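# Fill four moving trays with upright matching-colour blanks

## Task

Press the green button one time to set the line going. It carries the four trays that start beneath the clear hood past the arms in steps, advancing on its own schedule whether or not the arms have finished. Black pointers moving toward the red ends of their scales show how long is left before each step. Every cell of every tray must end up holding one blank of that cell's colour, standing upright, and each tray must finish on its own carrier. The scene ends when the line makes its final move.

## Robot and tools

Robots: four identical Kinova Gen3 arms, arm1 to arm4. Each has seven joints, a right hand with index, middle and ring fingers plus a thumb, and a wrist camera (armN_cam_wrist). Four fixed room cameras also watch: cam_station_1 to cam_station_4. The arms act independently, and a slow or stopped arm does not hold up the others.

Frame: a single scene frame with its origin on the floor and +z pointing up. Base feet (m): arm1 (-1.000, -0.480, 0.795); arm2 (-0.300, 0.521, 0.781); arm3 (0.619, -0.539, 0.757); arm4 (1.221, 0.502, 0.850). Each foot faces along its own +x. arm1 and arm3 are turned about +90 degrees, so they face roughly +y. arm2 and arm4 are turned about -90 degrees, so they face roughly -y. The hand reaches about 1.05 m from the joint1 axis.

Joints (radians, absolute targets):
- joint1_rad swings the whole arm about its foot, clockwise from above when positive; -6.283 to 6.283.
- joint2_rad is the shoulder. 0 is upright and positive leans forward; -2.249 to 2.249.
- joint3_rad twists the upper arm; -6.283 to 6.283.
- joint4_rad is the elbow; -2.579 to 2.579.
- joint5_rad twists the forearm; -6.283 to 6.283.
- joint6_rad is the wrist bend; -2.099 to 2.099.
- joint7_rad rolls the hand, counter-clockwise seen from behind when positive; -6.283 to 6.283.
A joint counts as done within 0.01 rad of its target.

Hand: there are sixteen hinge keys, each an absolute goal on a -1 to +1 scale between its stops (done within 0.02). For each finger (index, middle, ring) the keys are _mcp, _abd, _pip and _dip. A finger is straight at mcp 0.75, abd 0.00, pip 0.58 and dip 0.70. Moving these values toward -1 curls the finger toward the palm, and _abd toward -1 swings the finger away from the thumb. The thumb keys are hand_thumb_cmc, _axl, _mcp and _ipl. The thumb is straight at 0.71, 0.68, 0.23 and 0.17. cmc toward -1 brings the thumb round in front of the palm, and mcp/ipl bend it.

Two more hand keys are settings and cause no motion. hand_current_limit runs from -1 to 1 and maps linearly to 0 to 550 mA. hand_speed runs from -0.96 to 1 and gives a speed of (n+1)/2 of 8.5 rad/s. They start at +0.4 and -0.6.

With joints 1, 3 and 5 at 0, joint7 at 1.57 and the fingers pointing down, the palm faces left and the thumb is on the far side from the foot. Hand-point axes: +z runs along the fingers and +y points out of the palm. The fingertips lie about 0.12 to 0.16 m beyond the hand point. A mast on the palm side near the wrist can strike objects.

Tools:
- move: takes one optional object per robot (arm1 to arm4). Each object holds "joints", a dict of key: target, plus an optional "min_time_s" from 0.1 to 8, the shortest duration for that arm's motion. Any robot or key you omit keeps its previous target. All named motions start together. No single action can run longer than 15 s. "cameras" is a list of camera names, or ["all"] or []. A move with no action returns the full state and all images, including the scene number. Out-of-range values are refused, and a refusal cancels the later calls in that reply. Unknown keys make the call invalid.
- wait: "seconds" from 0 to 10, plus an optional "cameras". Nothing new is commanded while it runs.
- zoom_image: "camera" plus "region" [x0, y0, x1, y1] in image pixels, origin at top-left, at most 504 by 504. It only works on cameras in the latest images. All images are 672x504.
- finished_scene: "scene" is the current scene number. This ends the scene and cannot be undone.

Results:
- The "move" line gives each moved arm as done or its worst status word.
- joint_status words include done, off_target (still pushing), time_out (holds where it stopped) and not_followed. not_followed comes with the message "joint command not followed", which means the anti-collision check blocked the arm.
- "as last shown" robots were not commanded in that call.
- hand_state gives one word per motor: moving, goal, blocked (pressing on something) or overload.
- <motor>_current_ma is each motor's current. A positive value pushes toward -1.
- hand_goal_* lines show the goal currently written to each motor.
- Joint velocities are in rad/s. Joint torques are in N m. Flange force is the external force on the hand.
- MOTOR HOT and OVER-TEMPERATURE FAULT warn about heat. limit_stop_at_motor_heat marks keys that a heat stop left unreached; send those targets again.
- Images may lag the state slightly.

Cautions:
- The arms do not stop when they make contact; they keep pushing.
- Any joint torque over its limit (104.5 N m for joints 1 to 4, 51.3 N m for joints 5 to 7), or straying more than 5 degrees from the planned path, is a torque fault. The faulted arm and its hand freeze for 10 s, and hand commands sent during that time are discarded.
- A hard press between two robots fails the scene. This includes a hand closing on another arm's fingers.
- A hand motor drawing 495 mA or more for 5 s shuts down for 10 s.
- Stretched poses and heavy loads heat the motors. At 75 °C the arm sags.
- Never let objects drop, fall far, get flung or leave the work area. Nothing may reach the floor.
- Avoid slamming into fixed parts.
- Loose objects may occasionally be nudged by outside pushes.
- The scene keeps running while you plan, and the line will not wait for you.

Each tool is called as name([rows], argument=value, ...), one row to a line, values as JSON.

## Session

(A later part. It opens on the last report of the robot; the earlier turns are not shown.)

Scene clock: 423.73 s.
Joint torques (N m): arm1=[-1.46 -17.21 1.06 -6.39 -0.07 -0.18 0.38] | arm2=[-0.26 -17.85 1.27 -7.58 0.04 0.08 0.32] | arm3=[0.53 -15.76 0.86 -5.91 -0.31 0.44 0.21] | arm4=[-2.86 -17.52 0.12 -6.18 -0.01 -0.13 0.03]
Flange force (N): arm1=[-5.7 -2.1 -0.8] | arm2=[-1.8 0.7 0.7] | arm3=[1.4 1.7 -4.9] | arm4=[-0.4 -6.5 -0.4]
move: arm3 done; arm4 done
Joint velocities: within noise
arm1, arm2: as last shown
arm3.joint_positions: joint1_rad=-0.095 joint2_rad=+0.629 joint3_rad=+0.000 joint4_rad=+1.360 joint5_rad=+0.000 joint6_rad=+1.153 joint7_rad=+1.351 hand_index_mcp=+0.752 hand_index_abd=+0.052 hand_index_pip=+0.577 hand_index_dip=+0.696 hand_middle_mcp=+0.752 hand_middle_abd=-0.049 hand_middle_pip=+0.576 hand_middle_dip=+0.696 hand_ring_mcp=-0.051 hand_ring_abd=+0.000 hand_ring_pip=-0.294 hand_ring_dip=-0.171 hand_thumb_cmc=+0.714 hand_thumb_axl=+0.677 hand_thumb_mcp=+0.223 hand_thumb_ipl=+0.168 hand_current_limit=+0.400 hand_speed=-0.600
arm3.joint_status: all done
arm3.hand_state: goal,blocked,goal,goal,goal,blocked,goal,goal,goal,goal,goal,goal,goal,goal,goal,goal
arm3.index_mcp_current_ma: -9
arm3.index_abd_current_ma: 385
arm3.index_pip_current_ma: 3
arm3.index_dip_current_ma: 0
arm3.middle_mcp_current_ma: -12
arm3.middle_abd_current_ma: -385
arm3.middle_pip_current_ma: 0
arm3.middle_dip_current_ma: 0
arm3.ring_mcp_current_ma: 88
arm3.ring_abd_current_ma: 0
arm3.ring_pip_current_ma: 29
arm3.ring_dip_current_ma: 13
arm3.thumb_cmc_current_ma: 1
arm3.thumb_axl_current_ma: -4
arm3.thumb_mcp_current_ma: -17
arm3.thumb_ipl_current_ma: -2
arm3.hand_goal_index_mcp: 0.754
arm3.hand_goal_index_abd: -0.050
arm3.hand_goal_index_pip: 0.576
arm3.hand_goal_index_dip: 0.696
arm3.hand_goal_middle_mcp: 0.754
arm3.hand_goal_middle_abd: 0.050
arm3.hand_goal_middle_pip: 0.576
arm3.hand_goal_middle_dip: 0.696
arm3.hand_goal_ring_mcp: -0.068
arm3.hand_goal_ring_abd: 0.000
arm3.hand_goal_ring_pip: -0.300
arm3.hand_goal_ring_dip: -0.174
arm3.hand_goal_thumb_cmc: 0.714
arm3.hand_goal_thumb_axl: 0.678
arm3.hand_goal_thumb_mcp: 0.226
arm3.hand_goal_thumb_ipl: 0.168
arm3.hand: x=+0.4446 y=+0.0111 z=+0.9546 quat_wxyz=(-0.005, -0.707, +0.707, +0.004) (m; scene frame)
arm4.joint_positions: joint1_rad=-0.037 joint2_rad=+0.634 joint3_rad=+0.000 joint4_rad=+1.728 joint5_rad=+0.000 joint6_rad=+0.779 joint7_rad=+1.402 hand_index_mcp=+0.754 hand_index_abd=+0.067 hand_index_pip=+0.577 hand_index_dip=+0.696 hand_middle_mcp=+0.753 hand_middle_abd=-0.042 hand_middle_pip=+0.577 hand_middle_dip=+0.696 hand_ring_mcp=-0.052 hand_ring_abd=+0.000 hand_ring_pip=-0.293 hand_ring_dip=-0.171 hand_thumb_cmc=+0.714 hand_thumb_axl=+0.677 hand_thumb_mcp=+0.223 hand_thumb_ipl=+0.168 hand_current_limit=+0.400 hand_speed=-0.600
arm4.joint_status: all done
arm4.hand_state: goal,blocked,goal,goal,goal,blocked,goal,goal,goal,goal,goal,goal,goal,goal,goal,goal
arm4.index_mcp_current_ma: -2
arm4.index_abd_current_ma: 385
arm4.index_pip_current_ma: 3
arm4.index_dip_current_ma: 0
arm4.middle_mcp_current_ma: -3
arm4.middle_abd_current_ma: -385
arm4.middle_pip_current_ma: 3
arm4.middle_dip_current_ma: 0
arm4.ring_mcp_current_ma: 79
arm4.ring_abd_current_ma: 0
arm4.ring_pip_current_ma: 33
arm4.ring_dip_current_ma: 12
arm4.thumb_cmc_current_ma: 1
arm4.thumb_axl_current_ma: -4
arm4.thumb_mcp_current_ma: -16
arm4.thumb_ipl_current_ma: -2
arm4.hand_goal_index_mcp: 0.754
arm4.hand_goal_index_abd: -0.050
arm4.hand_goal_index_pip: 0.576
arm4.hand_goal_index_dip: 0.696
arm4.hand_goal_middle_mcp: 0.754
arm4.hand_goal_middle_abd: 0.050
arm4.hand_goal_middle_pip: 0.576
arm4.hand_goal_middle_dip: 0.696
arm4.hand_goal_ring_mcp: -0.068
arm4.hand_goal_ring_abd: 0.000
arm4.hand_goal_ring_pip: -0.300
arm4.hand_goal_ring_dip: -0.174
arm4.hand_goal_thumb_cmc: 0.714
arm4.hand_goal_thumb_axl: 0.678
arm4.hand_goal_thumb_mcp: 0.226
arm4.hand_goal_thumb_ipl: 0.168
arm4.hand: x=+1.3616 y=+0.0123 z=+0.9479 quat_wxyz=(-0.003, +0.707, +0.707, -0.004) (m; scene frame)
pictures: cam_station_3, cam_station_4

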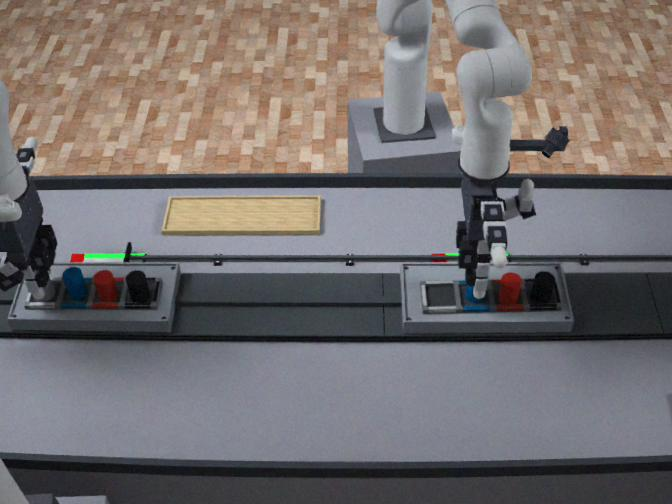

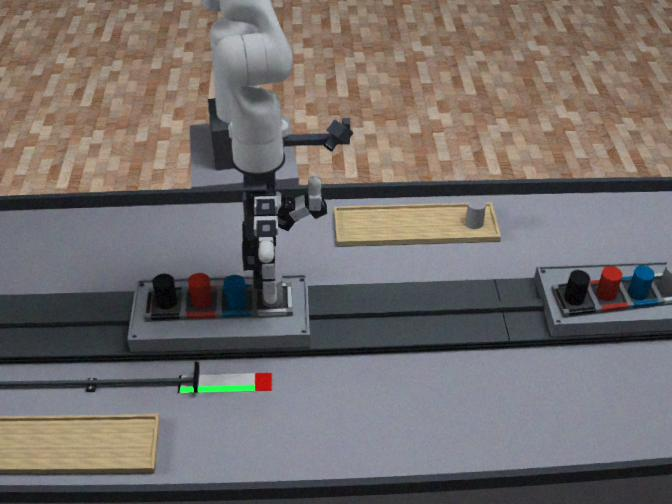

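move(arm3={"joints":{"hand_index_abd":0.15,"hand_middle_abd":-0.15}}, arm4={"joints":{"hand_index_abd":0.15,"hand_middle_abd":-0.15}})

move(arm3={"joints":{"joint2_rad":0.58636,"joint4_rad":1.26576,"joint6_rad":1.28947},"min_time_s":1.1}, arm4={"joints":{"joint2_rad":0.54578,"joint4_rad":1.66717,"joint6_rad":0.92864},"min_time_s":1.1}, cameras=["cam_station_3","cam_station_4"])

zoom_image(camera="cam_station_3", region=[400, 220, 600, 370])

zoom_image(camera="cam_station_4", region=[130, 220, 330, 370])

move(arm4={"joints":{"joint1_rad":-0.98467,"joint2_rad":0.59014,"joint4_rad":1.5235,"joint6_rad":1.02795,"joint7_rad":0.45453},"min_time_s":2.4})

move(arm4={"joints":{"joint2_rad":0.64343,"joint4_rad":1.57408,"joint6_rad":0.92408},"min_time_s":0.8}, cameras=["arm4_cam_wrist"])

zoom_image(camera="arm4_cam_wrist", region=[180, 0, 480, 220])

Scene clock: 427.47 s.
Joint torques (N m): arm1=[-1.54 -17.21 0.99 -6.4 -0.06 -0.23 0.38] | arm2=[-0.26 -17.88 1.24 -7.67 0.02 0.1 0.28] | arm3=[0.48 -18.46 0.84 -7.3 -0.45 0.59 0.23] | arm4=[-2.57 -19.56 0.46 -7.57 0.13 -0.43 0.01]
Flange force (N): arm1=[-5.8 -2.2 -0.9] | arm2=[-1.5 0.6 0.9] | arm3=[1.4 1.6 0.4] | arm4=[0.8 -6.0 3.6]
move: arm3 done; arm4 done
Joint velocities: within noise
arm1, arm2: as last shown
arm3.joint_positions: joint1_rad=-0.095 joint2_rad=+0.629 joint3_rad=+0.000 joint4_rad=+1.360 joint5_rad=+0.000 joint6_rad=+1.153 joint7_rad=+1.351 hand_index_mcp=+0.752 hand_index_abd=+0.146 hand_index_pip=+0.577 hand_index_dip=+0.696 hand_middle_mcp=+0.752 hand_middle_abd=-0.146 hand_middle_pip=+0.576 hand_middle_dip=+0.696 hand_ring_mcp=-0.051 hand_ring_abd=+0.000 hand_ring_pip=-0.294 hand_ring_dip=-0.171 hand_thumb_cmc=+0.714 hand_thumb_axl=+0.677 hand_thumb_mcp=+0.223 hand_thumb_ipl=+0.168 hand_current_limit=+0.400 hand_speed=-0.600
arm3.joint_status: all done
arm3.hand_state: goal,goal,goal,goal,goal,goal,goal,goal,goal,goal,goal,goal,goal,goal,goal,goal
arm3.index_mcp_current_ma: -9
arm3.index_abd_current_ma: -15
arm3.index_pip_current_ma: 3
arm3.index_dip_current_ma: 0
arm3.middle_mcp_current_ma: -12
arm3.middle_abd_current_ma: 17
arm3.middle_pip_current_ma: 0
arm3.middle_dip_current_ma: 0
arm3.ring_mcp_current_ma: 88
arm3.ring_abd_current_ma: 0
arm3.ring_pip_current_ma: 29
arm3.ring_dip_current_ma: 13
arm3.thumb_cmc_current_ma: 1
arm3.thumb_axl_current_ma: -4
arm3.thumb_mcp_current_ma: -17
arm3.thumb_ipl_current_ma: -2
arm3.hand_goal_index_mcp: 0.754
arm3.hand_goal_index_abd: 0.150
arm3.hand_goal_index_pip: 0.576
arm3.hand_goal_index_dip: 0.696
arm3.hand_goal_middle_mcp: 0.754
arm3.hand_goal_middle_abd: -0.150
arm3.hand_goal_middle_pip: 0.576
arm3.hand_goal_middle_dip: 0.696
arm3.hand_goal_ring_mcp: -0.068
arm3.hand_goal_ring_abd: 0.000
arm3.hand_goal_ring_pip: -0.300
arm3.hand_goal_ring_dip: -0.174
arm3.hand_goal_thumb_cmc: 0.714
arm3.hand_goal_thumb_axl: 0.678
arm3.hand_goal_thumb_mcp: 0.226
arm3.hand_goal_thumb_ipl: 0.168
arm3.hand: x=+0.4446 y=+0.0111 z=+0.9545 quat_wxyz=(-0.005, -0.707, +0.707, +0.004) (m; scene frame)
arm4.joint_positions: joint1_rad=-0.037 joint2_rad=+0.634 joint3_rad=+0.000 joint4_rad=+1.728 joint5_rad=+0.000 joint6_rad=+0.779 joint7_rad=+1.402 hand_index_mcp=+0.754 hand_index_abd=+0.146 hand_index_pip=+0.577 hand_index_dip=+0.696 hand_middle_mcp=+0.753 hand_middle_abd=-0.146 hand_middle_pip=+0.577 hand_middle_dip=+0.696 hand_ring_mcp=-0.052 hand_ring_abd=+0.000 hand_ring_pip=-0.293 hand_ring_dip=-0.171 hand_thumb_cmc=+0.714 hand_thumb_axl=+0.677 hand_thumb_mcp=+0.223 hand_thumb_ipl=+0.168 hand_current_limit=+0.400 hand_speed=-0.600
arm4.joint_status: all done
arm4.hand_state: goal,goal,goal,goal,goal,goal,goal,goal,goal,goal,goal,goal,goal,goal,goal,goal
arm4.index_mcp_current_ma: -2
arm4.index_abd_current_ma: -14
arm4.index_pip_current_ma: 3
arm4.index_dip_current_ma: 0
arm4.middle_mcp_current_ma: -3
arm4.middle_abd_current_ma: 17
arm4.middle_pip_current_ma: 3
arm4.middle_dip_current_ma: 0
arm4.ring_mcp_current_ma: 79
arm4.ring_abd_current_ma: 0
arm4.ring_pip_current_ma: 33
arm4.ring_dip_current_ma: 12
arm4.thumb_cmc_current_ma: 1
arm4.thumb_axl_current_ma: -4
arm4.thumb_mcp_current_ma: -16
arm4.thumb_ipl_current_ma: -2
arm4.hand_goal_index_mcp: 0.754
arm4.hand_goal_index_abd: 0.150
arm4.hand_goal_index_pip: 0.576
arm4.hand_goal_index_dip: 0.696
arm4.hand_goal_middle_mcp: 0.754
arm4.hand_goal_middle_abd: -0.150
arm4.hand_goal_middle_pip: 0.576
arm4.hand_goal_middle_dip: 0.696
arm4.hand_goal_ring_mcp: -0.068
arm4.hand_goal_ring_abd: 0.000
arm4.hand_goal_ring_pip: -0.300
arm4.hand_goal_ring_dip: -0.174
arm4.hand_goal_thumb_cmc: 0.714
arm4.hand_goal_thumb_axl: 0.678
arm4.hand_goal_thumb_mcp: 0.226
arm4.hand_goal_thumb_ipl: 0.168
arm4.hand: x=+1.3616 y=+0.0123 z=+0.9478 quat_wxyz=(-0.003, +0.707, +0.707, -0.004) (m; scene frame)
pictures: none

Scene clock: 428.87 s.
Joint torques (N m): arm1=[-1.51 -17.29 1.09 -6.53 0 -0.18 0.38] | arm2=[-0.31 -17.83 1.22 -7.6 0.07 0.07 0.31] | arm3=[0.5 -18.22 0.78 -7.63 -0.42 0.55 0.22] | arm4=[-2.58 -18.92 0.36 -8.41 0.14 -0.45 0.04]
Flange force (N): arm1=[-5.4 -2.2 -0.4] | arm2=[-1.7 0.5 0.6] | arm3=[1.0 1.7 0.3] | arm4=[0.5 -5.7 3.6]
move: arm3 done; arm4 done
Joint velocities: within noise
arm1, arm2: as last shown
arm3.joint_positions: joint1_rad=-0.095 joint2_rad=+0.586 joint3_rad=+0.000 joint4_rad=+1.266 joint5_rad=+0.000 joint6_rad=+1.289 joint7_rad=+1.351 hand_index_mcp=+0.752 hand_index_abd=+0.146 hand_index_pip=+0.577 hand_index_dip=+0.696 hand_middle_mcp=+0.752 hand_middle_abd=-0.146 hand_middle_pip=+0.576 hand_middle_dip=+0.696 hand_ring_mcp=-0.051 hand_ring_abd=+0.000 hand_ring_pip=-0.294 hand_ring_dip=-0.171 hand_thumb_cmc=+0.714 hand_thumb_axl=+0.677 hand_thumb_mcp=+0.223 hand_thumb_ipl=+0.168 hand_current_limit=+0.400 hand_speed=-0.600
arm3.joint_status: all done
arm3.hand_state: goal,goal,goal,goal,goal,goal,goal,goal,goal,goal,goal,goal,goal,goal,goal,goal
arm3.index_mcp_current_ma: -9
arm3.index_abd_current_ma: -15
arm3.index_pip_current_ma: 3
arm3.index_dip_current_ma: 0
arm3.middle_mcp_current_ma: -12
arm3.middle_abd_current_ma: 17
arm3.middle_pip_current_ma: 0
arm3.middle_dip_current_ma: 0
arm3.ring_mcp_current_ma: 88
arm3.ring_abd_current_ma: 0
arm3.ring_pip_current_ma: 29
arm3.ring_dip_current_ma: 13
arm3.thumb_cmc_current_ma: 1
arm3.thumb_axl_current_ma: -4
arm3.thumb_mcp_current_ma: -17
arm3.thumb_ipl_current_ma: -2
arm3.hand_goal_index_mcp: 0.754
arm3.hand_goal_index_abd: 0.150
arm3.hand_goal_index_pip: 0.576
arm3.hand_goal_index_dip: 0.696
arm3.hand_goal_middle_mcp: 0.754
arm3.hand_goal_middle_abd: -0.150
arm3.hand_goal_middle_pip: 0.576
arm3.hand_goal_middle_dip: 0.696
arm3.hand_goal_ring_mcp: -0.068
arm3.hand_goal_ring_abd: 0.000
arm3.hand_goal_ring_pip: -0.300
arm3.hand_goal_ring_dip: -0.174
arm3.hand_goal_thumb_cmc: 0.714
arm3.hand_goal_thumb_axl: 0.678
arm3.hand_goal_thumb_mcp: 0.226
arm3.hand_goal_thumb_ipl: 0.168
arm3.hand: x=+0.4453 y=+0.0112 z=+1.0051 quat_wxyz=(-0.005, -0.707, +0.707, +0.004) (m; scene frame)
arm4.joint_positions: joint1_rad=-0.037 joint2_rad=+0.546 joint3_rad=+0.000 joint4_rad=+1.667 joint5_rad=+0.000 joint6_rad=+0.929 joint7_rad=+1.402 hand_index_mcp=+0.754 hand_index_abd=+0.146 hand_index_pip=+0.577 hand_index_dip=+0.696 hand_middle_mcp=+0.753 hand_middle_abd=-0.146 hand_middle_pip=+0.577 hand_middle_dip=+0.696 hand_ring_mcp=-0.052 hand_ring_abd=+0.000 hand_ring_pip=-0.293 hand_ring_dip=-0.171 hand_thumb_cmc=+0.714 hand_thumb_axl=+0.677 hand_thumb_mcp=+0.223 hand_thumb_ipl=+0.168 hand_current_limit=+0.400 hand_speed=-0.600
arm4.joint_status: all done
arm4.hand_state: goal,goal,goal,goal,goal,goal,goal,goal,goal,goal,goal,goal,goal,goal,goal,goal
arm4.index_mcp_current_ma: -2
arm4.index_abd_current_ma: -14
arm4.index_pip_current_ma: 3
arm4.index_dip_current_ma: 0
arm4.middle_mcp_current_ma: -3
arm4.middle_abd_current_ma: 17
arm4.middle_pip_current_ma: 3
arm4.middle_dip_current_ma: 0
arm4.ring_mcp_current_ma: 79
arm4.ring_abd_current_ma: 0
arm4.ring_pip_current_ma: 33
arm4.ring_dip_current_ma: 12
arm4.thumb_cmc_current_ma: 1
arm4.thumb_axl_current_ma: -4
arm4.thumb_mcp_current_ma: -16
arm4.thumb_ipl_current_ma: -2
arm4.hand_goal_index_mcp: 0.754
arm4.hand_goal_index_abd: 0.150
arm4.hand_goal_index_pip: 0.576
arm4.hand_goal_index_dip: 0.696
arm4.hand_goal_middle_mcp: 0.754
arm4.hand_goal_middle_abd: -0.150
arm4.hand_goal_middle_pip: 0.576
arm4.hand_goal_middle_dip: 0.696
arm4.hand_goal_ring_mcp: -0.068
arm4.hand_goal_ring_abd: 0.000
arm4.hand_goal_ring_pip: -0.300
arm4.hand_goal_ring_dip: -0.174
arm4.hand_goal_thumb_cmc: 0.714
arm4.hand_goal_thumb_axl: 0.678
arm4.hand_goal_thumb_mcp: 0.226
arm4.hand_goal_thumb_ipl: 0.168
arm4.hand: x=+1.3621 y=+0.0125 z=+1.0041 quat_wxyz=(-0.003, +0.707, +0.707, -0.004) (m; scene frame)
pictures: cam_station_3, cam_station_4

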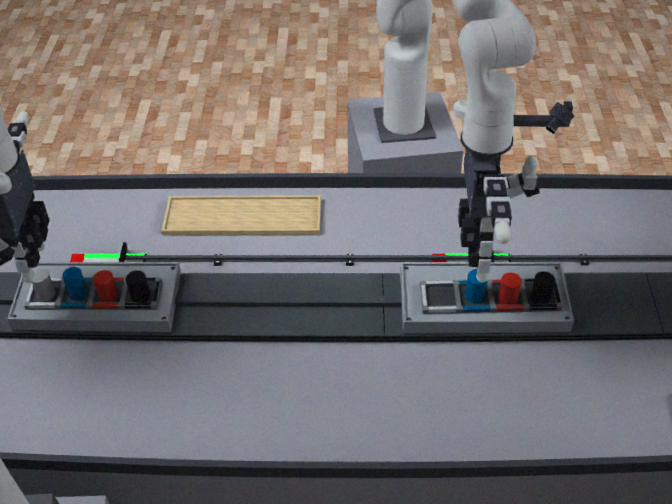

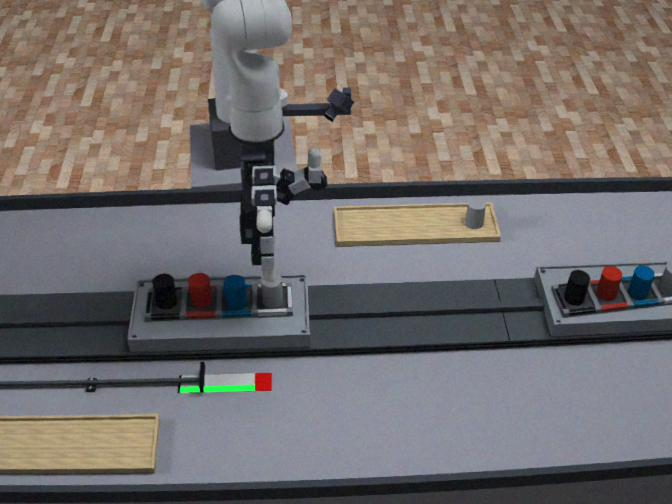

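Scaled by 2.520.

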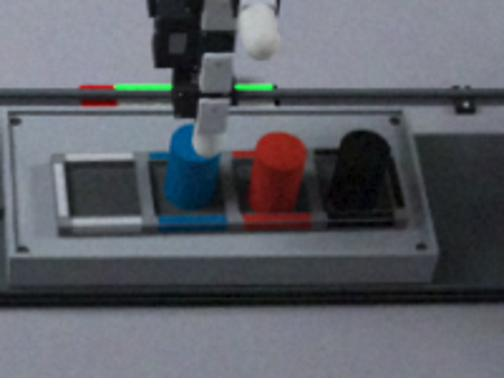

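Scaled by 2.520.

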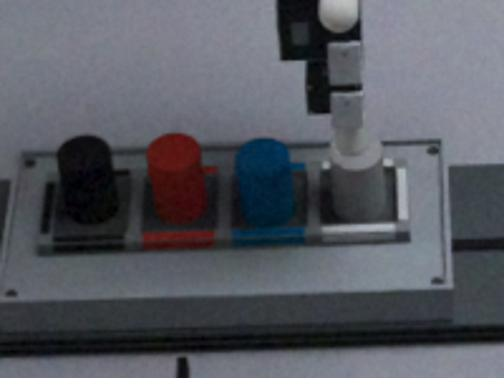

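Scene clock: 431.57 s.
Joint torques (N m): arm1=[-1.41 -17.22 0.95 -6.41 -0.01 -0.24 0.38] | arm2=[-0.22 -17.89 1.28 -7.59 0.1 0.07 0.3] | arm3=[0.45 -18.26 0.84 -7.57 -0.43 0.54 0.24] | arm4=[-2.69 -20.29 0.46 -8.92 0.17 -0.57 -0.06]
Flange force (N): arm1=[-5.8 -2.0 -0.9] | arm2=[-1.9 0.7 0.7] | arm3=[0.6 1.7 0.2] | arm4=[-4.3 -3.7 3.3]
move: arm4 done
Joint velocities: within noise
arm1, arm2, arm3: as last shown
arm4.joint_positions: joint1_rad=-0.985 joint2_rad=+0.590 joint3_rad=+0.000 joint4_rad=+1.523 joint5_rad=+0.000 joint6_rad=+1.028 joint7_rad=+0.455 hand_index_mcp=+0.754 hand_index_abd=+0.146 hand_index_pip=+0.577 hand_index_dip=+0.696 hand_middle_mcp=+0.753 hand_middle_abd=-0.146 hand_middle_pip=+0.577 hand_middle_dip=+0.696 hand_ring_mcp=-0.052 hand_ring_abd=+0.000 hand_ring_pip=-0.293 hand_ring_dip=-0.171 hand_thumb_cmc=+0.714 hand_thumb_axl=+0.677 hand_thumb_mcp=+0.223 hand_thumb_ipl=+0.168 hand_current_limit=+0.400 hand_speed=-0.600
arm4.joint_status: all done
arm4.hand_state: goal,goal,goal,goal,goal,goal,goal,goal,goal,goal,goal,goal,goal,goal,goal,goal
arm4.index_mcp_current_ma: -2
arm4.index_abd_current_ma: -14
arm4.index_pip_current_ma: 3
arm4.index_dip_current_ma: 0
arm4.middle_mcp_current_ma: -3
arm4.middle_abd_current_ma: 17
arm4.middle_pip_current_ma: 3
arm4.middle_dip_current_ma: 0
arm4.ring_mcp_current_ma: 79
arm4.ring_abd_current_ma: 0
arm4.ring_pip_current_ma: 33
arm4.ring_dip_current_ma: 12
arm4.thumb_cmc_current_ma: 1
arm4.thumb_axl_current_ma: -4
arm4.thumb_mcp_current_ma: -16
arm4.thumb_ipl_current_ma: -2
arm4.hand_goal_index_mcp: 0.754
arm4.hand_goal_index_abd: 0.150
arm4.hand_goal_index_pip: 0.576
arm4.hand_goal_index_dip: 0.696
arm4.hand_goal_middle_mcp: 0.754
arm4.hand_goal_middle_abd: -0.150
arm4.hand_goal_middle_pip: 0.576
arm4.hand_goal_middle_dip: 0.696
arm4.hand_goal_ring_mcp: -0.068
arm4.hand_goal_ring_abd: 0.000
arm4.hand_goal_ring_pip: -0.300
arm4.hand_goal_ring_dip: -0.174
arm4.hand_goal_thumb_cmc: 0.714
arm4.hand_goal_thumb_axl: 0.678
arm4.hand_goal_thumb_mcp: 0.226
arm4.hand_goal_thumb_ipl: 0.168
arm4.hand: x=+1.7489 y=+0.2371 z=+1.0157 quat_wxyz=(-0.003, +0.707, +0.707, -0.004) (m; scene frame)
pictures: none

Scene clock: 432.67 s.
Joint torques (N m): arm1=[-1.48 -17.2 1.07 -6.46 -0.02 -0.18 0.37] | arm2=[-0.32 -17.86 1.24 -7.6 0.06 0.12 0.26] | arm3=[0.58 -18.25 0.79 -7.67 -0.44 0.55 0.21] | arm4=[-2.6 -20.68 0.52 -8.47 0.13 -0.52 0.04]
Flange force (N): arm1=[-5.5 -2.1 -0.7] | arm2=[-1.7 0.4 0.8] | arm3=[1.1 1.8 0.4] | arm4=[-3.9 -4.0 3.5]
move: arm4 done
Joint velocities: within noise
arm1, arm2, arm3: as last shown
arm4.joint_positions: joint1_rad=-0.985 joint2_rad=+0.643 joint3_rad=+0.000 joint4_rad=+1.574 joint5_rad=+0.000 joint6_rad=+0.924 joint7_rad=+0.455 hand_index_mcp=+0.754 hand_index_abd=+0.146 hand_index_pip=+0.577 hand_index_dip=+0.696 hand_middle_mcp=+0.753 hand_middle_abd=-0.146 hand_middle_pip=+0.577 hand_middle_dip=+0.696 hand_ring_mcp=-0.052 hand_ring_abd=+0.000 hand_ring_pip=-0.293 hand_ring_dip=-0.171 hand_thumb_cmc=+0.714 hand_thumb_axl=+0.677 hand_thumb_mcp=+0.223 hand_thumb_ipl=+0.168 hand_current_limit=+0.400 hand_speed=-0.600
arm4.joint_status: all done
arm4.hand_state: goal,goal,goal,goal,goal,goal,goal,goal,goal,goal,goal,goal,goal,goal,goal,goal
arm4.index_mcp_current_ma: -2
arm4.index_abd_current_ma: -14
arm4.index_pip_current_ma: 3
arm4.index_dip_current_ma: 0
arm4.middle_mcp_current_ma: -3
arm4.middle_abd_current_ma: 16
arm4.middle_pip_current_ma: 3
arm4.middle_dip_current_ma: 0
arm4.ring_mcp_current_ma: 79
arm4.ring_abd_current_ma: 0
arm4.ring_pip_current_ma: 33
arm4.ring_dip_current_ma: 12
arm4.thumb_cmc_current_ma: 1
arm4.thumb_axl_current_ma: -4
arm4.thumb_mcp_current_ma: -16
arm4.thumb_ipl_current_ma: -2
arm4.hand_goal_index_mcp: 0.754
arm4.hand_goal_index_abd: 0.150
arm4.hand_goal_index_pip: 0.576
arm4.hand_goal_index_dip: 0.696
arm4.hand_goal_middle_mcp: 0.754
arm4.hand_goal_middle_abd: -0.150
arm4.hand_goal_middle_pip: 0.576
arm4.hand_goal_middle_dip: 0.696
arm4.hand_goal_ring_mcp: -0.068
arm4.hand_goal_ring_abd: 0.000
arm4.hand_goal_ring_pip: -0.300
arm4.hand_goal_ring_dip: -0.174
arm4.hand_goal_thumb_cmc: 0.714
arm4.hand_goal_thumb_axl: 0.678
arm4.hand_goal_thumb_mcp: 0.226
arm4.hand_goal_thumb_ipl: 0.168
arm4.hand: x=+1.7485 y=+0.2370 z=+0.9757 quat_wxyz=(-0.003, +0.707, +0.707, -0.004) (m; scene frame)
pictures: arm4_cam_wrist
camera_calibration:
arm4_cam_wrist: T_world_to_cam=[[0.637956, -0.769876, -0.0173869, -0.879288], [-0.501989, -0.432882, 0.748746, 0.197771], [-0.583968, -0.468939, -0.662629, 1.89973], [0, 0, 0, 1]] pos_world=[1.76961, 0.299526, 1.09545]

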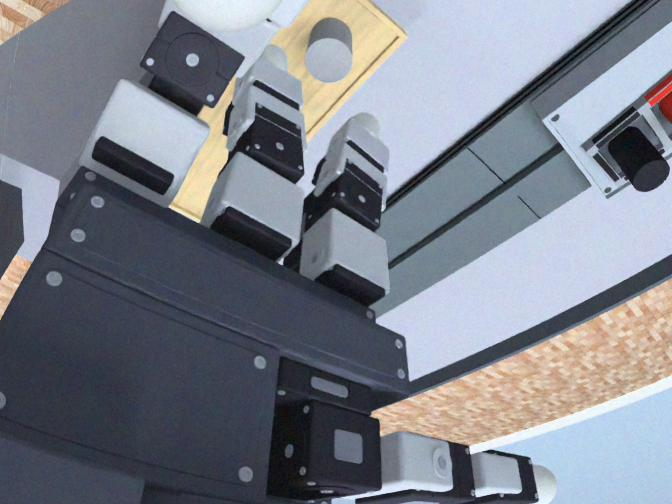

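Scaled by 1.680 from the camera's 672x504 image, which has a finer 960x720 frame.

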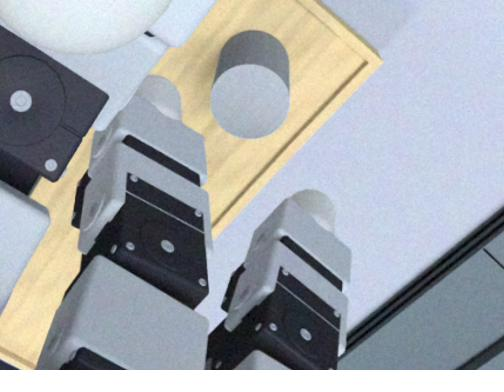

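move(arm4={"joints":{"joint2_rad":0.75618,"joint4_rad":1.63408,"joint6_rad":0.75133},"min_time_s":1.3})

move(arm4={"joints":{"hand_index_abd":-0.05,"hand_middle_abd":0.05}})

move(arm4={"joints":{"joint2_rad":0.59014,"joint4_rad":1.5235,"joint6_rad":1.02795},"min_time_s":1.3})

move(arm4={"joints":{"joint1_rad":-0.023,"joint2_rad":0.5138,"joint4_rad":1.6477,"joint6_rad":0.98009,"joint7_rad":1.4162},"min_time_s":2.5}, cameras=["cam_station_4","arm4_cam_wrist"])

Scene clock: 438.30 s.
Joint torques (N m): arm1=[-1.48 -17.28 1.07 -6.42 -0.02 -0.2 0.39] | arm2=[-0.3 -17.9 1.27 -7.62 0.05 0.09 0.27] | arm3=[0.44 -18.24 0.78 -7.61 -0.44 0.52 0.19] | arm4=[-2.63 -21.37 0.56 -7.42 0.16 -0.54 0]
Flange force (N): arm1=[-5.8 -2.1 -0.7] | arm2=[-1.8 0.5 0.8] | arm3=[0.8 1.6 0.2] | arm4=[-4.2 -4.3 3.1]
move: arm4 done
Joint velocities: within noise
arm1, arm2, arm3: as last shown
arm4.joint_positions: joint1_rad=-0.985 joint2_rad=+0.756 joint3_rad=+0.000 joint4_rad=+1.634 joint5_rad=+0.000 joint6_rad=+0.751 joint7_rad=+0.455 hand_index_mcp=+0.754 hand_index_abd=+0.146 hand_index_pip=+0.577 hand_index_dip=+0.696 hand_middle_mcp=+0.753 hand_middle_abd=-0.146 hand_middle_pip=+0.577 hand_middle_dip=+0.696 hand_ring_mcp=-0.052 hand_ring_abd=+0.000 hand_ring_pip=-0.293 hand_ring_dip=-0.171 hand_thumb_cmc=+0.714 hand_thumb_axl=+0.677 hand_thumb_mcp=+0.223 hand_thumb_ipl=+0.168 hand_current_limit=+0.400 hand_speed=-0.600
arm4.joint_status: all done
arm4.hand_state: goal,goal,goal,goal,goal,goal,goal,goal,goal,goal,goal,goal,goal,goal,goal,goal
arm4.index_mcp_current_ma: -2
arm4.index_abd_current_ma: -14
arm4.index_pip_current_ma: 3
arm4.index_dip_current_ma: 0
arm4.middle_mcp_current_ma: -3
arm4.middle_abd_current_ma: 16
arm4.middle_pip_current_ma: 3
arm4.middle_dip_current_ma: 0
arm4.ring_mcp_current_ma: 79
arm4.ring_abd_current_ma: 0
arm4.ring_pip_current_ma: 33
arm4.ring_dip_current_ma: 12
arm4.thumb_cmc_current_ma: 1
arm4.thumb_axl_current_ma: -4
arm4.thumb_mcp_current_ma: -16
arm4.thumb_ipl_current_ma: -2
arm4.hand_goal_index_mcp: 0.754
arm4.hand_goal_index_abd: 0.150
arm4.hand_goal_index_pip: 0.576
arm4.hand_goal_index_dip: 0.696
arm4.hand_goal_middle_mcp: 0.754
arm4.hand_goal_middle_abd: -0.150
arm4.hand_goal_middle_pip: 0.576
arm4.hand_goal_middle_dip: 0.696
arm4.hand_goal_ring_mcp: -0.068
arm4.hand_goal_ring_abd: 0.000
arm4.hand_goal_ring_pip: -0.300
arm4.hand_goal_ring_dip: -0.174
arm4.hand_goal_thumb_cmc: 0.714
arm4.hand_goal_thumb_axl: 0.678
arm4.hand_goal_thumb_mcp: 0.226
arm4.hand_goal_thumb_ipl: 0.168
arm4.hand: x=+1.7478 y=+0.2369 z=+0.9048 quat_wxyz=(-0.003, +0.707, +0.707, -0.004) (m; scene frame)
pictures: none

Scene clock: 438.77 s.
Joint torques (N m): arm1=[-1.49 -17.28 1.04 -6.42 -0.06 -0.18 0.38] | arm2=[-0.28 -17.89 1.27 -7.6 0.06 0.07 0.31] | arm3=[0.54 -18.24 0.75 -7.61 -0.48 0.47 0.21] | arm4=[-2.73 -21.46 0.31 -7.39 0.04 -0.47 -0.01]
Flange force (N): arm1=[-5.8 -2.1 -0.6] | arm2=[-1.8 0.6 0.7] | arm3=[0.7 1.8 0.0] | arm4=[-4.4 -4.2 3.5]
move: arm4 off_target
Joint velocities: within noise
arm1.joint_positions: joint1_rad=-0.127 joint2_rad=+0.476 joint3_rad=+0.000 joint4_rad=+1.580 joint5_rad=+0.000 joint6_rad=+1.085 joint7_rad=+1.554 hand_index_mcp=+0.753 hand_index_abd=+0.147 hand_index_pip=+0.577 hand_index_dip=+0.696 hand_middle_mcp=+0.753 hand_middle_abd=-0.146 hand_middle_pip=+0.577 hand_middle_dip=+0.696 hand_ring_mcp=-0.052 hand_ring_abd=+0.000 hand_ring_pip=-0.293 hand_ring_dip=-0.171 hand_thumb_cmc=+0.714 hand_thumb_axl=+0.677 hand_thumb_mcp=+0.223 hand_thumb_ipl=+0.168 hand_current_limit=+0.400 hand_speed=-0.600
arm1.joint_status: not commanded
arm1.hand_state: goal,goal,goal,goal,goal,goal,goal,goal,goal,goal,goal,goal,goal,goal,goal,goal
arm1.index_mcp_current_ma: 0
arm1.index_abd_current_ma: -1
arm1.index_pip_current_ma: 0
arm1.index_dip_current_ma: 0
arm1.middle_mcp_current_ma: 0
arm1.middle_abd_current_ma: 1
arm1.middle_pip_current_ma: 0
arm1.middle_dip_current_ma: 0
arm1.ring_mcp_current_ma: 13
arm1.ring_abd_current_ma: 0
arm1.ring_pip_current_ma: 3
arm1.ring_dip_current_ma: 1
arm1.thumb_cmc_current_ma: 0
arm1.thumb_axl_current_ma: 0
arm1.thumb_mcp_current_ma: -1
arm1.thumb_ipl_current_ma: 0
arm1.hand_goal_index_mcp: 0.754
arm1.hand_goal_index_abd: 0.150
arm1.hand_goal_index_pip: 0.576
arm1.hand_goal_index_dip: 0.696
arm1.hand_goal_middle_mcp: 0.754
arm1.hand_goal_middle_abd: -0.150
arm1.hand_goal_middle_pip: 0.576
arm1.hand_goal_middle_dip: 0.696
arm1.hand_goal_ring_mcp: -0.068
arm1.hand_goal_ring_abd: 0.000
arm1.hand_goal_ring_pip: -0.300
arm1.hand_goal_ring_dip: -0.174
arm1.hand_goal_thumb_cmc: 0.714
arm1.hand_goal_thumb_axl: 0.678
arm1.hand_goal_thumb_mcp: 0.226
arm1.hand_goal_thumb_ipl: 0.168
arm1.hand: x=-1.0684 y=+0.0137 z=+1.0048 quat_wxyz=(+0.000, -0.707, +0.707, +0.000) (m; scene frame)
arm2.joint_positions: joint1_rad=-0.226 joint2_rad=+0.498 joint3_rad=+0.000 joint4_rad=+1.495 joint5_rad=+0.000 joint6_rad=+1.150 joint7_rad=+1.401 hand_index_mcp=+0.750 hand_index_abd=+0.146 hand_index_pip=+0.573 hand_index_dip=+0.693 hand_middle_mcp=+0.754 hand_middle_abd=-0.146 hand_middle_pip=+0.577 hand_middle_dip=+0.696 hand_ring_mcp=-0.052 hand_ring_abd=+0.000 hand_ring_pip=-0.294 hand_ring_dip=-0.171 hand_thumb_cmc=+0.714 hand_thumb_axl=+0.677 hand_thumb_mcp=+0.223 hand_thumb_ipl=+0.168 hand_current_limit=+0.400 hand_speed=-0.600
arm2.joint_status: not commanded
arm2.hand_state: goal,goal,goal,goal,goal,goal,goal,goal,goal,goal,goal,goal,goal,goal,goal,goal
arm2.index_mcp_current_ma: 0
arm2.index_abd_current_ma: 0
arm2.index_pip_current_ma: 0
arm2.index_dip_current_ma: 0
arm2.middle_mcp_current_ma: 0
arm2.middle_abd_current_ma: 0
arm2.middle_pip_current_ma: 0
arm2.middle_dip_current_ma: 0
arm2.ring_mcp_current_ma: 5
arm2.ring_abd_current_ma: 0
arm2.ring_pip_current_ma: 1
arm2.ring_dip_current_ma: 0
arm2.thumb_cmc_current_ma: 0
arm2.thumb_axl_current_ma: 0
arm2.thumb_mcp_current_ma: 0
arm2.thumb_ipl_current_ma: 0
arm2.hand_goal_index_mcp: 0.754
arm2.hand_goal_index_abd: 0.150
arm2.hand_goal_index_pip: 0.576
arm2.hand_goal_index_dip: 0.696
arm2.hand_goal_middle_mcp: 0.754
arm2.hand_goal_middle_abd: -0.150
arm2.hand_goal_middle_pip: 0.576
arm2.hand_goal_middle_dip: 0.696
arm2.hand_goal_ring_mcp: -0.068
arm2.hand_goal_ring_abd: 0.000
arm2.hand_goal_ring_pip: -0.300
arm2.hand_goal_ring_dip: -0.174
arm2.hand_goal_thumb_cmc: 0.714
arm2.hand_goal_thumb_axl: 0.678
arm2.hand_goal_thumb_mcp: 0.226
arm2.hand_goal_thumb_ipl: 0.168
arm2.hand: x=-0.1569 y=+0.0124 z=+1.0040 quat_wxyz=(-0.001, +0.707, +0.707, +0.001) (m; scene frame)
arm3: as last shown
arm4.joint_positions: joint1_rad=-0.985 joint2_rad=+0.756 joint3_rad=+0.000 joint4_rad=+1.634 joint5_rad=+0.000 joint6_rad=+0.751 joint7_rad=+0.455 hand_index_mcp=+0.754 hand_index_abd=+0.062 hand_index_pip=+0.577 hand_index_dip=+0.696 hand_middle_mcp=+0.753 hand_middle_abd=-0.045 hand_middle_pip=+0.577 hand_middle_dip=+0.696 hand_ring_mcp=-0.052 hand_ring_abd=+0.000 hand_ring_pip=-0.293 hand_ring_dip=-0.171 hand_thumb_cmc=+0.714 hand_thumb_axl=+0.677 hand_thumb_mcp=+0.223 hand_thumb_ipl=+0.168 hand_current_limit=+0.400 hand_speed=-0.600
arm4.joint_status: hand_index_abd off_target (ended at +0.062, target -0.050); hand_middle_abd off_target (ended at -0.045, target +0.050)
arm4.hand_state: goal,blocked,goal,goal,goal,blocked,goal,goal,goal,goal,goal,goal,goal,goal,goal,goal
arm4.index_mcp_current_ma: -2
arm4.index_abd_current_ma: 385
arm4.index_pip_current_ma: 3
arm4.index_dip_current_ma: 0
arm4.middle_mcp_current_ma: -3
arm4.middle_abd_current_ma: -385
arm4.middle_pip_current_ma: 3
arm4.middle_dip_current_ma: 0
arm4.ring_mcp_current_ma: 79
arm4.ring_abd_current_ma: 0
arm4.ring_pip_current_ma: 33
arm4.ring_dip_current_ma: 12
arm4.thumb_cmc_current_ma: 1
arm4.thumb_axl_current_ma: -4
arm4.thumb_mcp_current_ma: -16
arm4.thumb_ipl_current_ma: -2
arm4.hand_goal_index_mcp: 0.754
arm4.hand_goal_index_abd: -0.050
arm4.hand_goal_index_pip: 0.576
arm4.hand_goal_index_dip: 0.696
arm4.hand_goal_middle_mcp: 0.754
arm4.hand_goal_middle_abd: 0.050
arm4.hand_goal_middle_pip: 0.576
arm4.hand_goal_middle_dip: 0.696
arm4.hand_goal_ring_mcp: -0.068
arm4.hand_goal_ring_abd: 0.000
arm4.hand_goal_ring_pip: -0.300
arm4.hand_goal_ring_dip: -0.174
arm4.hand_goal_thumb_cmc: 0.714
arm4.hand_goal_thumb_axl: 0.678
arm4.hand_goal_thumb_mcp: 0.226
arm4.hand_goal_thumb_ipl: 0.168
arm4.hand: x=+1.7478 y=+0.2369 z=+0.9048 quat_wxyz=(-0.003, +0.707, +0.707, -0.004) (m; scene frame)
pictures: none

Scene clock: 440.37 s.
Joint torques (N m): arm1=[-1.48 -17.25 1.02 -6.45 -0.03 -0.22 0.31] | arm2=[-0.29 -17.88 1.23 -7.6 0.1 0.07 0.3] | arm3=[0.49 -18.29 0.8 -7.6 -0.44 0.51 0.2] | arm4=[-2.67 -20.94 0.52 -9.28 0.14 -0.51 -0.03]
Flange force (N): arm1=[-5.7 -2.3 -0.7] | arm2=[-1.8 0.6 0.7] | arm3=[0.6 1.7 0.2] | arm4=[-4.1 -3.8 4.7]
move: arm4 done
Joint velocities: within noise
arm1, arm2, arm3: as last shown
arm4.joint_positions: joint1_rad=-0.985 joint2_rad=+0.590 joint3_rad=+0.000 joint4_rad=+1.523 joint5_rad=+0.000 joint6_rad=+1.028 joint7_rad=+0.455 hand_index_mcp=+0.754 hand_index_abd=+0.062 hand_index_pip=+0.577 hand_index_dip=+0.696 hand_middle_mcp=+0.753 hand_middle_abd=-0.045 hand_middle_pip=+0.577 hand_middle_dip=+0.696 hand_ring_mcp=-0.052 hand_ring_abd=+0.000 hand_ring_pip=-0.293 hand_ring_dip=-0.171 hand_thumb_cmc=+0.714 hand_thumb_axl=+0.677 hand_thumb_mcp=+0.223 hand_thumb_ipl=+0.168 hand_current_limit=+0.400 hand_speed=-0.600
arm4.joint_status: all done
arm4.hand_state: goal,blocked,goal,goal,goal,blocked,goal,goal,goal,goal,goal,goal,goal,goal,goal,goal
arm4.index_mcp_current_ma: -2
arm4.index_abd_current_ma: 385
arm4.index_pip_current_ma: 3
arm4.index_dip_current_ma: 0
arm4.middle_mcp_current_ma: -3
arm4.middle_abd_current_ma: -385
arm4.middle_pip_current_ma: 3
arm4.middle_dip_current_ma: 0
arm4.ring_mcp_current_ma: 79
arm4.ring_abd_current_ma: 0
arm4.ring_pip_current_ma: 33
arm4.ring_dip_current_ma: 12
arm4.thumb_cmc_current_ma: 1
arm4.thumb_axl_current_ma: -4
arm4.thumb_mcp_current_ma: -16
arm4.thumb_ipl_current_ma: -2
arm4.hand_goal_index_mcp: 0.754
arm4.hand_goal_index_abd: -0.050
arm4.hand_goal_index_pip: 0.576
arm4.hand_goal_index_dip: 0.696
arm4.hand_goal_middle_mcp: 0.754
arm4.hand_goal_middle_abd: 0.050
arm4.hand_goal_middle_pip: 0.576
arm4.hand_goal_middle_dip: 0.696
arm4.hand_goal_ring_mcp: -0.068
arm4.hand_goal_ring_abd: 0.000
arm4.hand_goal_ring_pip: -0.300
arm4.hand_goal_ring_dip: -0.174
arm4.hand_goal_thumb_cmc: 0.714
arm4.hand_goal_thumb_axl: 0.678
arm4.hand_goal_thumb_mcp: 0.226
arm4.hand_goal_thumb_ipl: 0.168
arm4.hand: x=+1.7489 y=+0.2371 z=+1.0157 quat_wxyz=(-0.003, +0.707, +0.707, -0.004) (m; scene frame)
pictures: none

Scene clock: 443.17 s.
Joint torques (N m): arm1=[-1.52 -17.2 1.04 -6.34 -0.05 -0.2 0.39] | arm2=[-0.23 -17.85 1.25 -7.65 0.09 0.09 0.29] | arm3=[0.55 -18.26 0.76 -7.59 -0.44 0.51 0.21] | arm4=[-2.63 -19.2 0.4 -9.08 0.08 -0.49 0.03]
Flange force (N): arm1=[-5.9 -2.2 -0.9] | arm2=[-1.5 0.6 0.8] | arm3=[0.7 1.8 0.1] | arm4=[0.7 -5.7 4.9]
move: arm4 done
Joint velocities: within noise
arm1, arm2, arm3: as last shown
arm4.joint_positions: joint1_rad=-0.023 joint2_rad=+0.514 joint3_rad=+0.000 joint4_rad=+1.648 joint5_rad=+0.000 joint6_rad=+0.980 joint7_rad=+1.416 hand_index_mcp=+0.754 hand_index_abd=+0.062 hand_index_pip=+0.577 hand_index_dip=+0.696 hand_middle_mcp=+0.753 hand_middle_abd=-0.045 hand_middle_pip=+0.577 hand_middle_dip=+0.696 hand_ring_mcp=-0.052 hand_ring_abd=+0.000 hand_ring_pip=-0.293 hand_ring_dip=-0.171 hand_thumb_cmc=+0.714 hand_thumb_axl=+0.677 hand_thumb_mcp=+0.223 hand_thumb_ipl=+0.168 hand_current_limit=+0.400 hand_speed=-0.600
arm4.joint_status: all done
arm4.hand_state: goal,blocked,goal,goal,goal,blocked,goal,goal,goal,goal,goal,goal,goal,goal,goal,goal
arm4.index_mcp_current_ma: -2
arm4.index_abd_current_ma: 385
arm4.index_pip_current_ma: 3
arm4.index_dip_current_ma: 0
arm4.middle_mcp_current_ma: -3
arm4.middle_abd_current_ma: -385
arm4.middle_pip_current_ma: 3
arm4.middle_dip_current_ma: 0
arm4.ring_mcp_current_ma: 79
arm4.ring_abd_current_ma: 0
arm4.ring_pip_current_ma: 33
arm4.ring_dip_current_ma: 12
arm4.thumb_cmc_current_ma: 1
arm4.thumb_axl_current_ma: -4
arm4.thumb_mcp_current_ma: -16
arm4.thumb_ipl_current_ma: -2
arm4.hand_goal_index_mcp: 0.754
arm4.hand_goal_index_abd: -0.050
arm4.hand_goal_index_pip: 0.576
arm4.hand_goal_index_dip: 0.696
arm4.hand_goal_middle_mcp: 0.754
arm4.hand_goal_middle_abd: 0.050
arm4.hand_goal_middle_pip: 0.576
arm4.hand_goal_middle_dip: 0.696
arm4.hand_goal_ring_mcp: -0.068
arm4.hand_goal_ring_abd: 0.000
arm4.hand_goal_ring_pip: -0.300
arm4.hand_goal_ring_dip: -0.174
arm4.hand_goal_thumb_cmc: 0.714
arm4.hand_goal_thumb_axl: 0.678
arm4.hand_goal_thumb_mcp: 0.226
arm4.hand_goal_thumb_ipl: 0.168
arm4.hand: x=+1.3553 y=+0.0140 z=+1.0241 quat_wxyz=(-0.003, +0.707, +0.707, -0.004) (m; scene frame)
pictures: arm4_cam_wrist, cam_station_4
camera_calibration:
arm4_cam_wrist: T_world_to_cam=[[0.637956, -0.769876, -0.0173869, -0.799359], [-0.501989, -0.432882, 0.748746, -0.132501], [-0.583968, -0.468939, -0.662629, 1.59763], [0, 0, 0, 1]] pos_world=[1.37641, 0.0764261, 1.14395]

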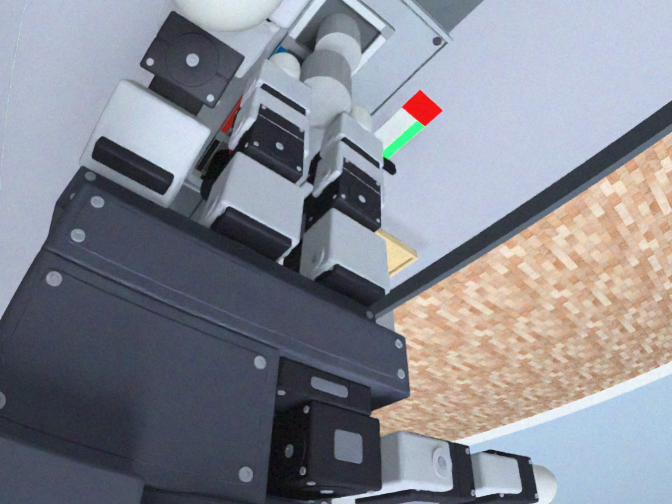

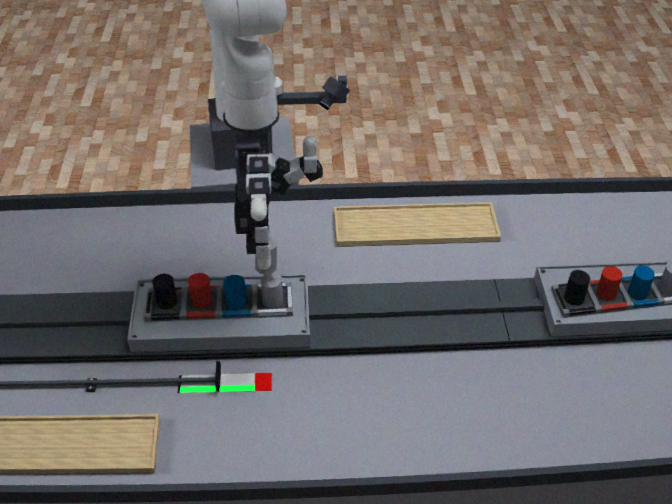

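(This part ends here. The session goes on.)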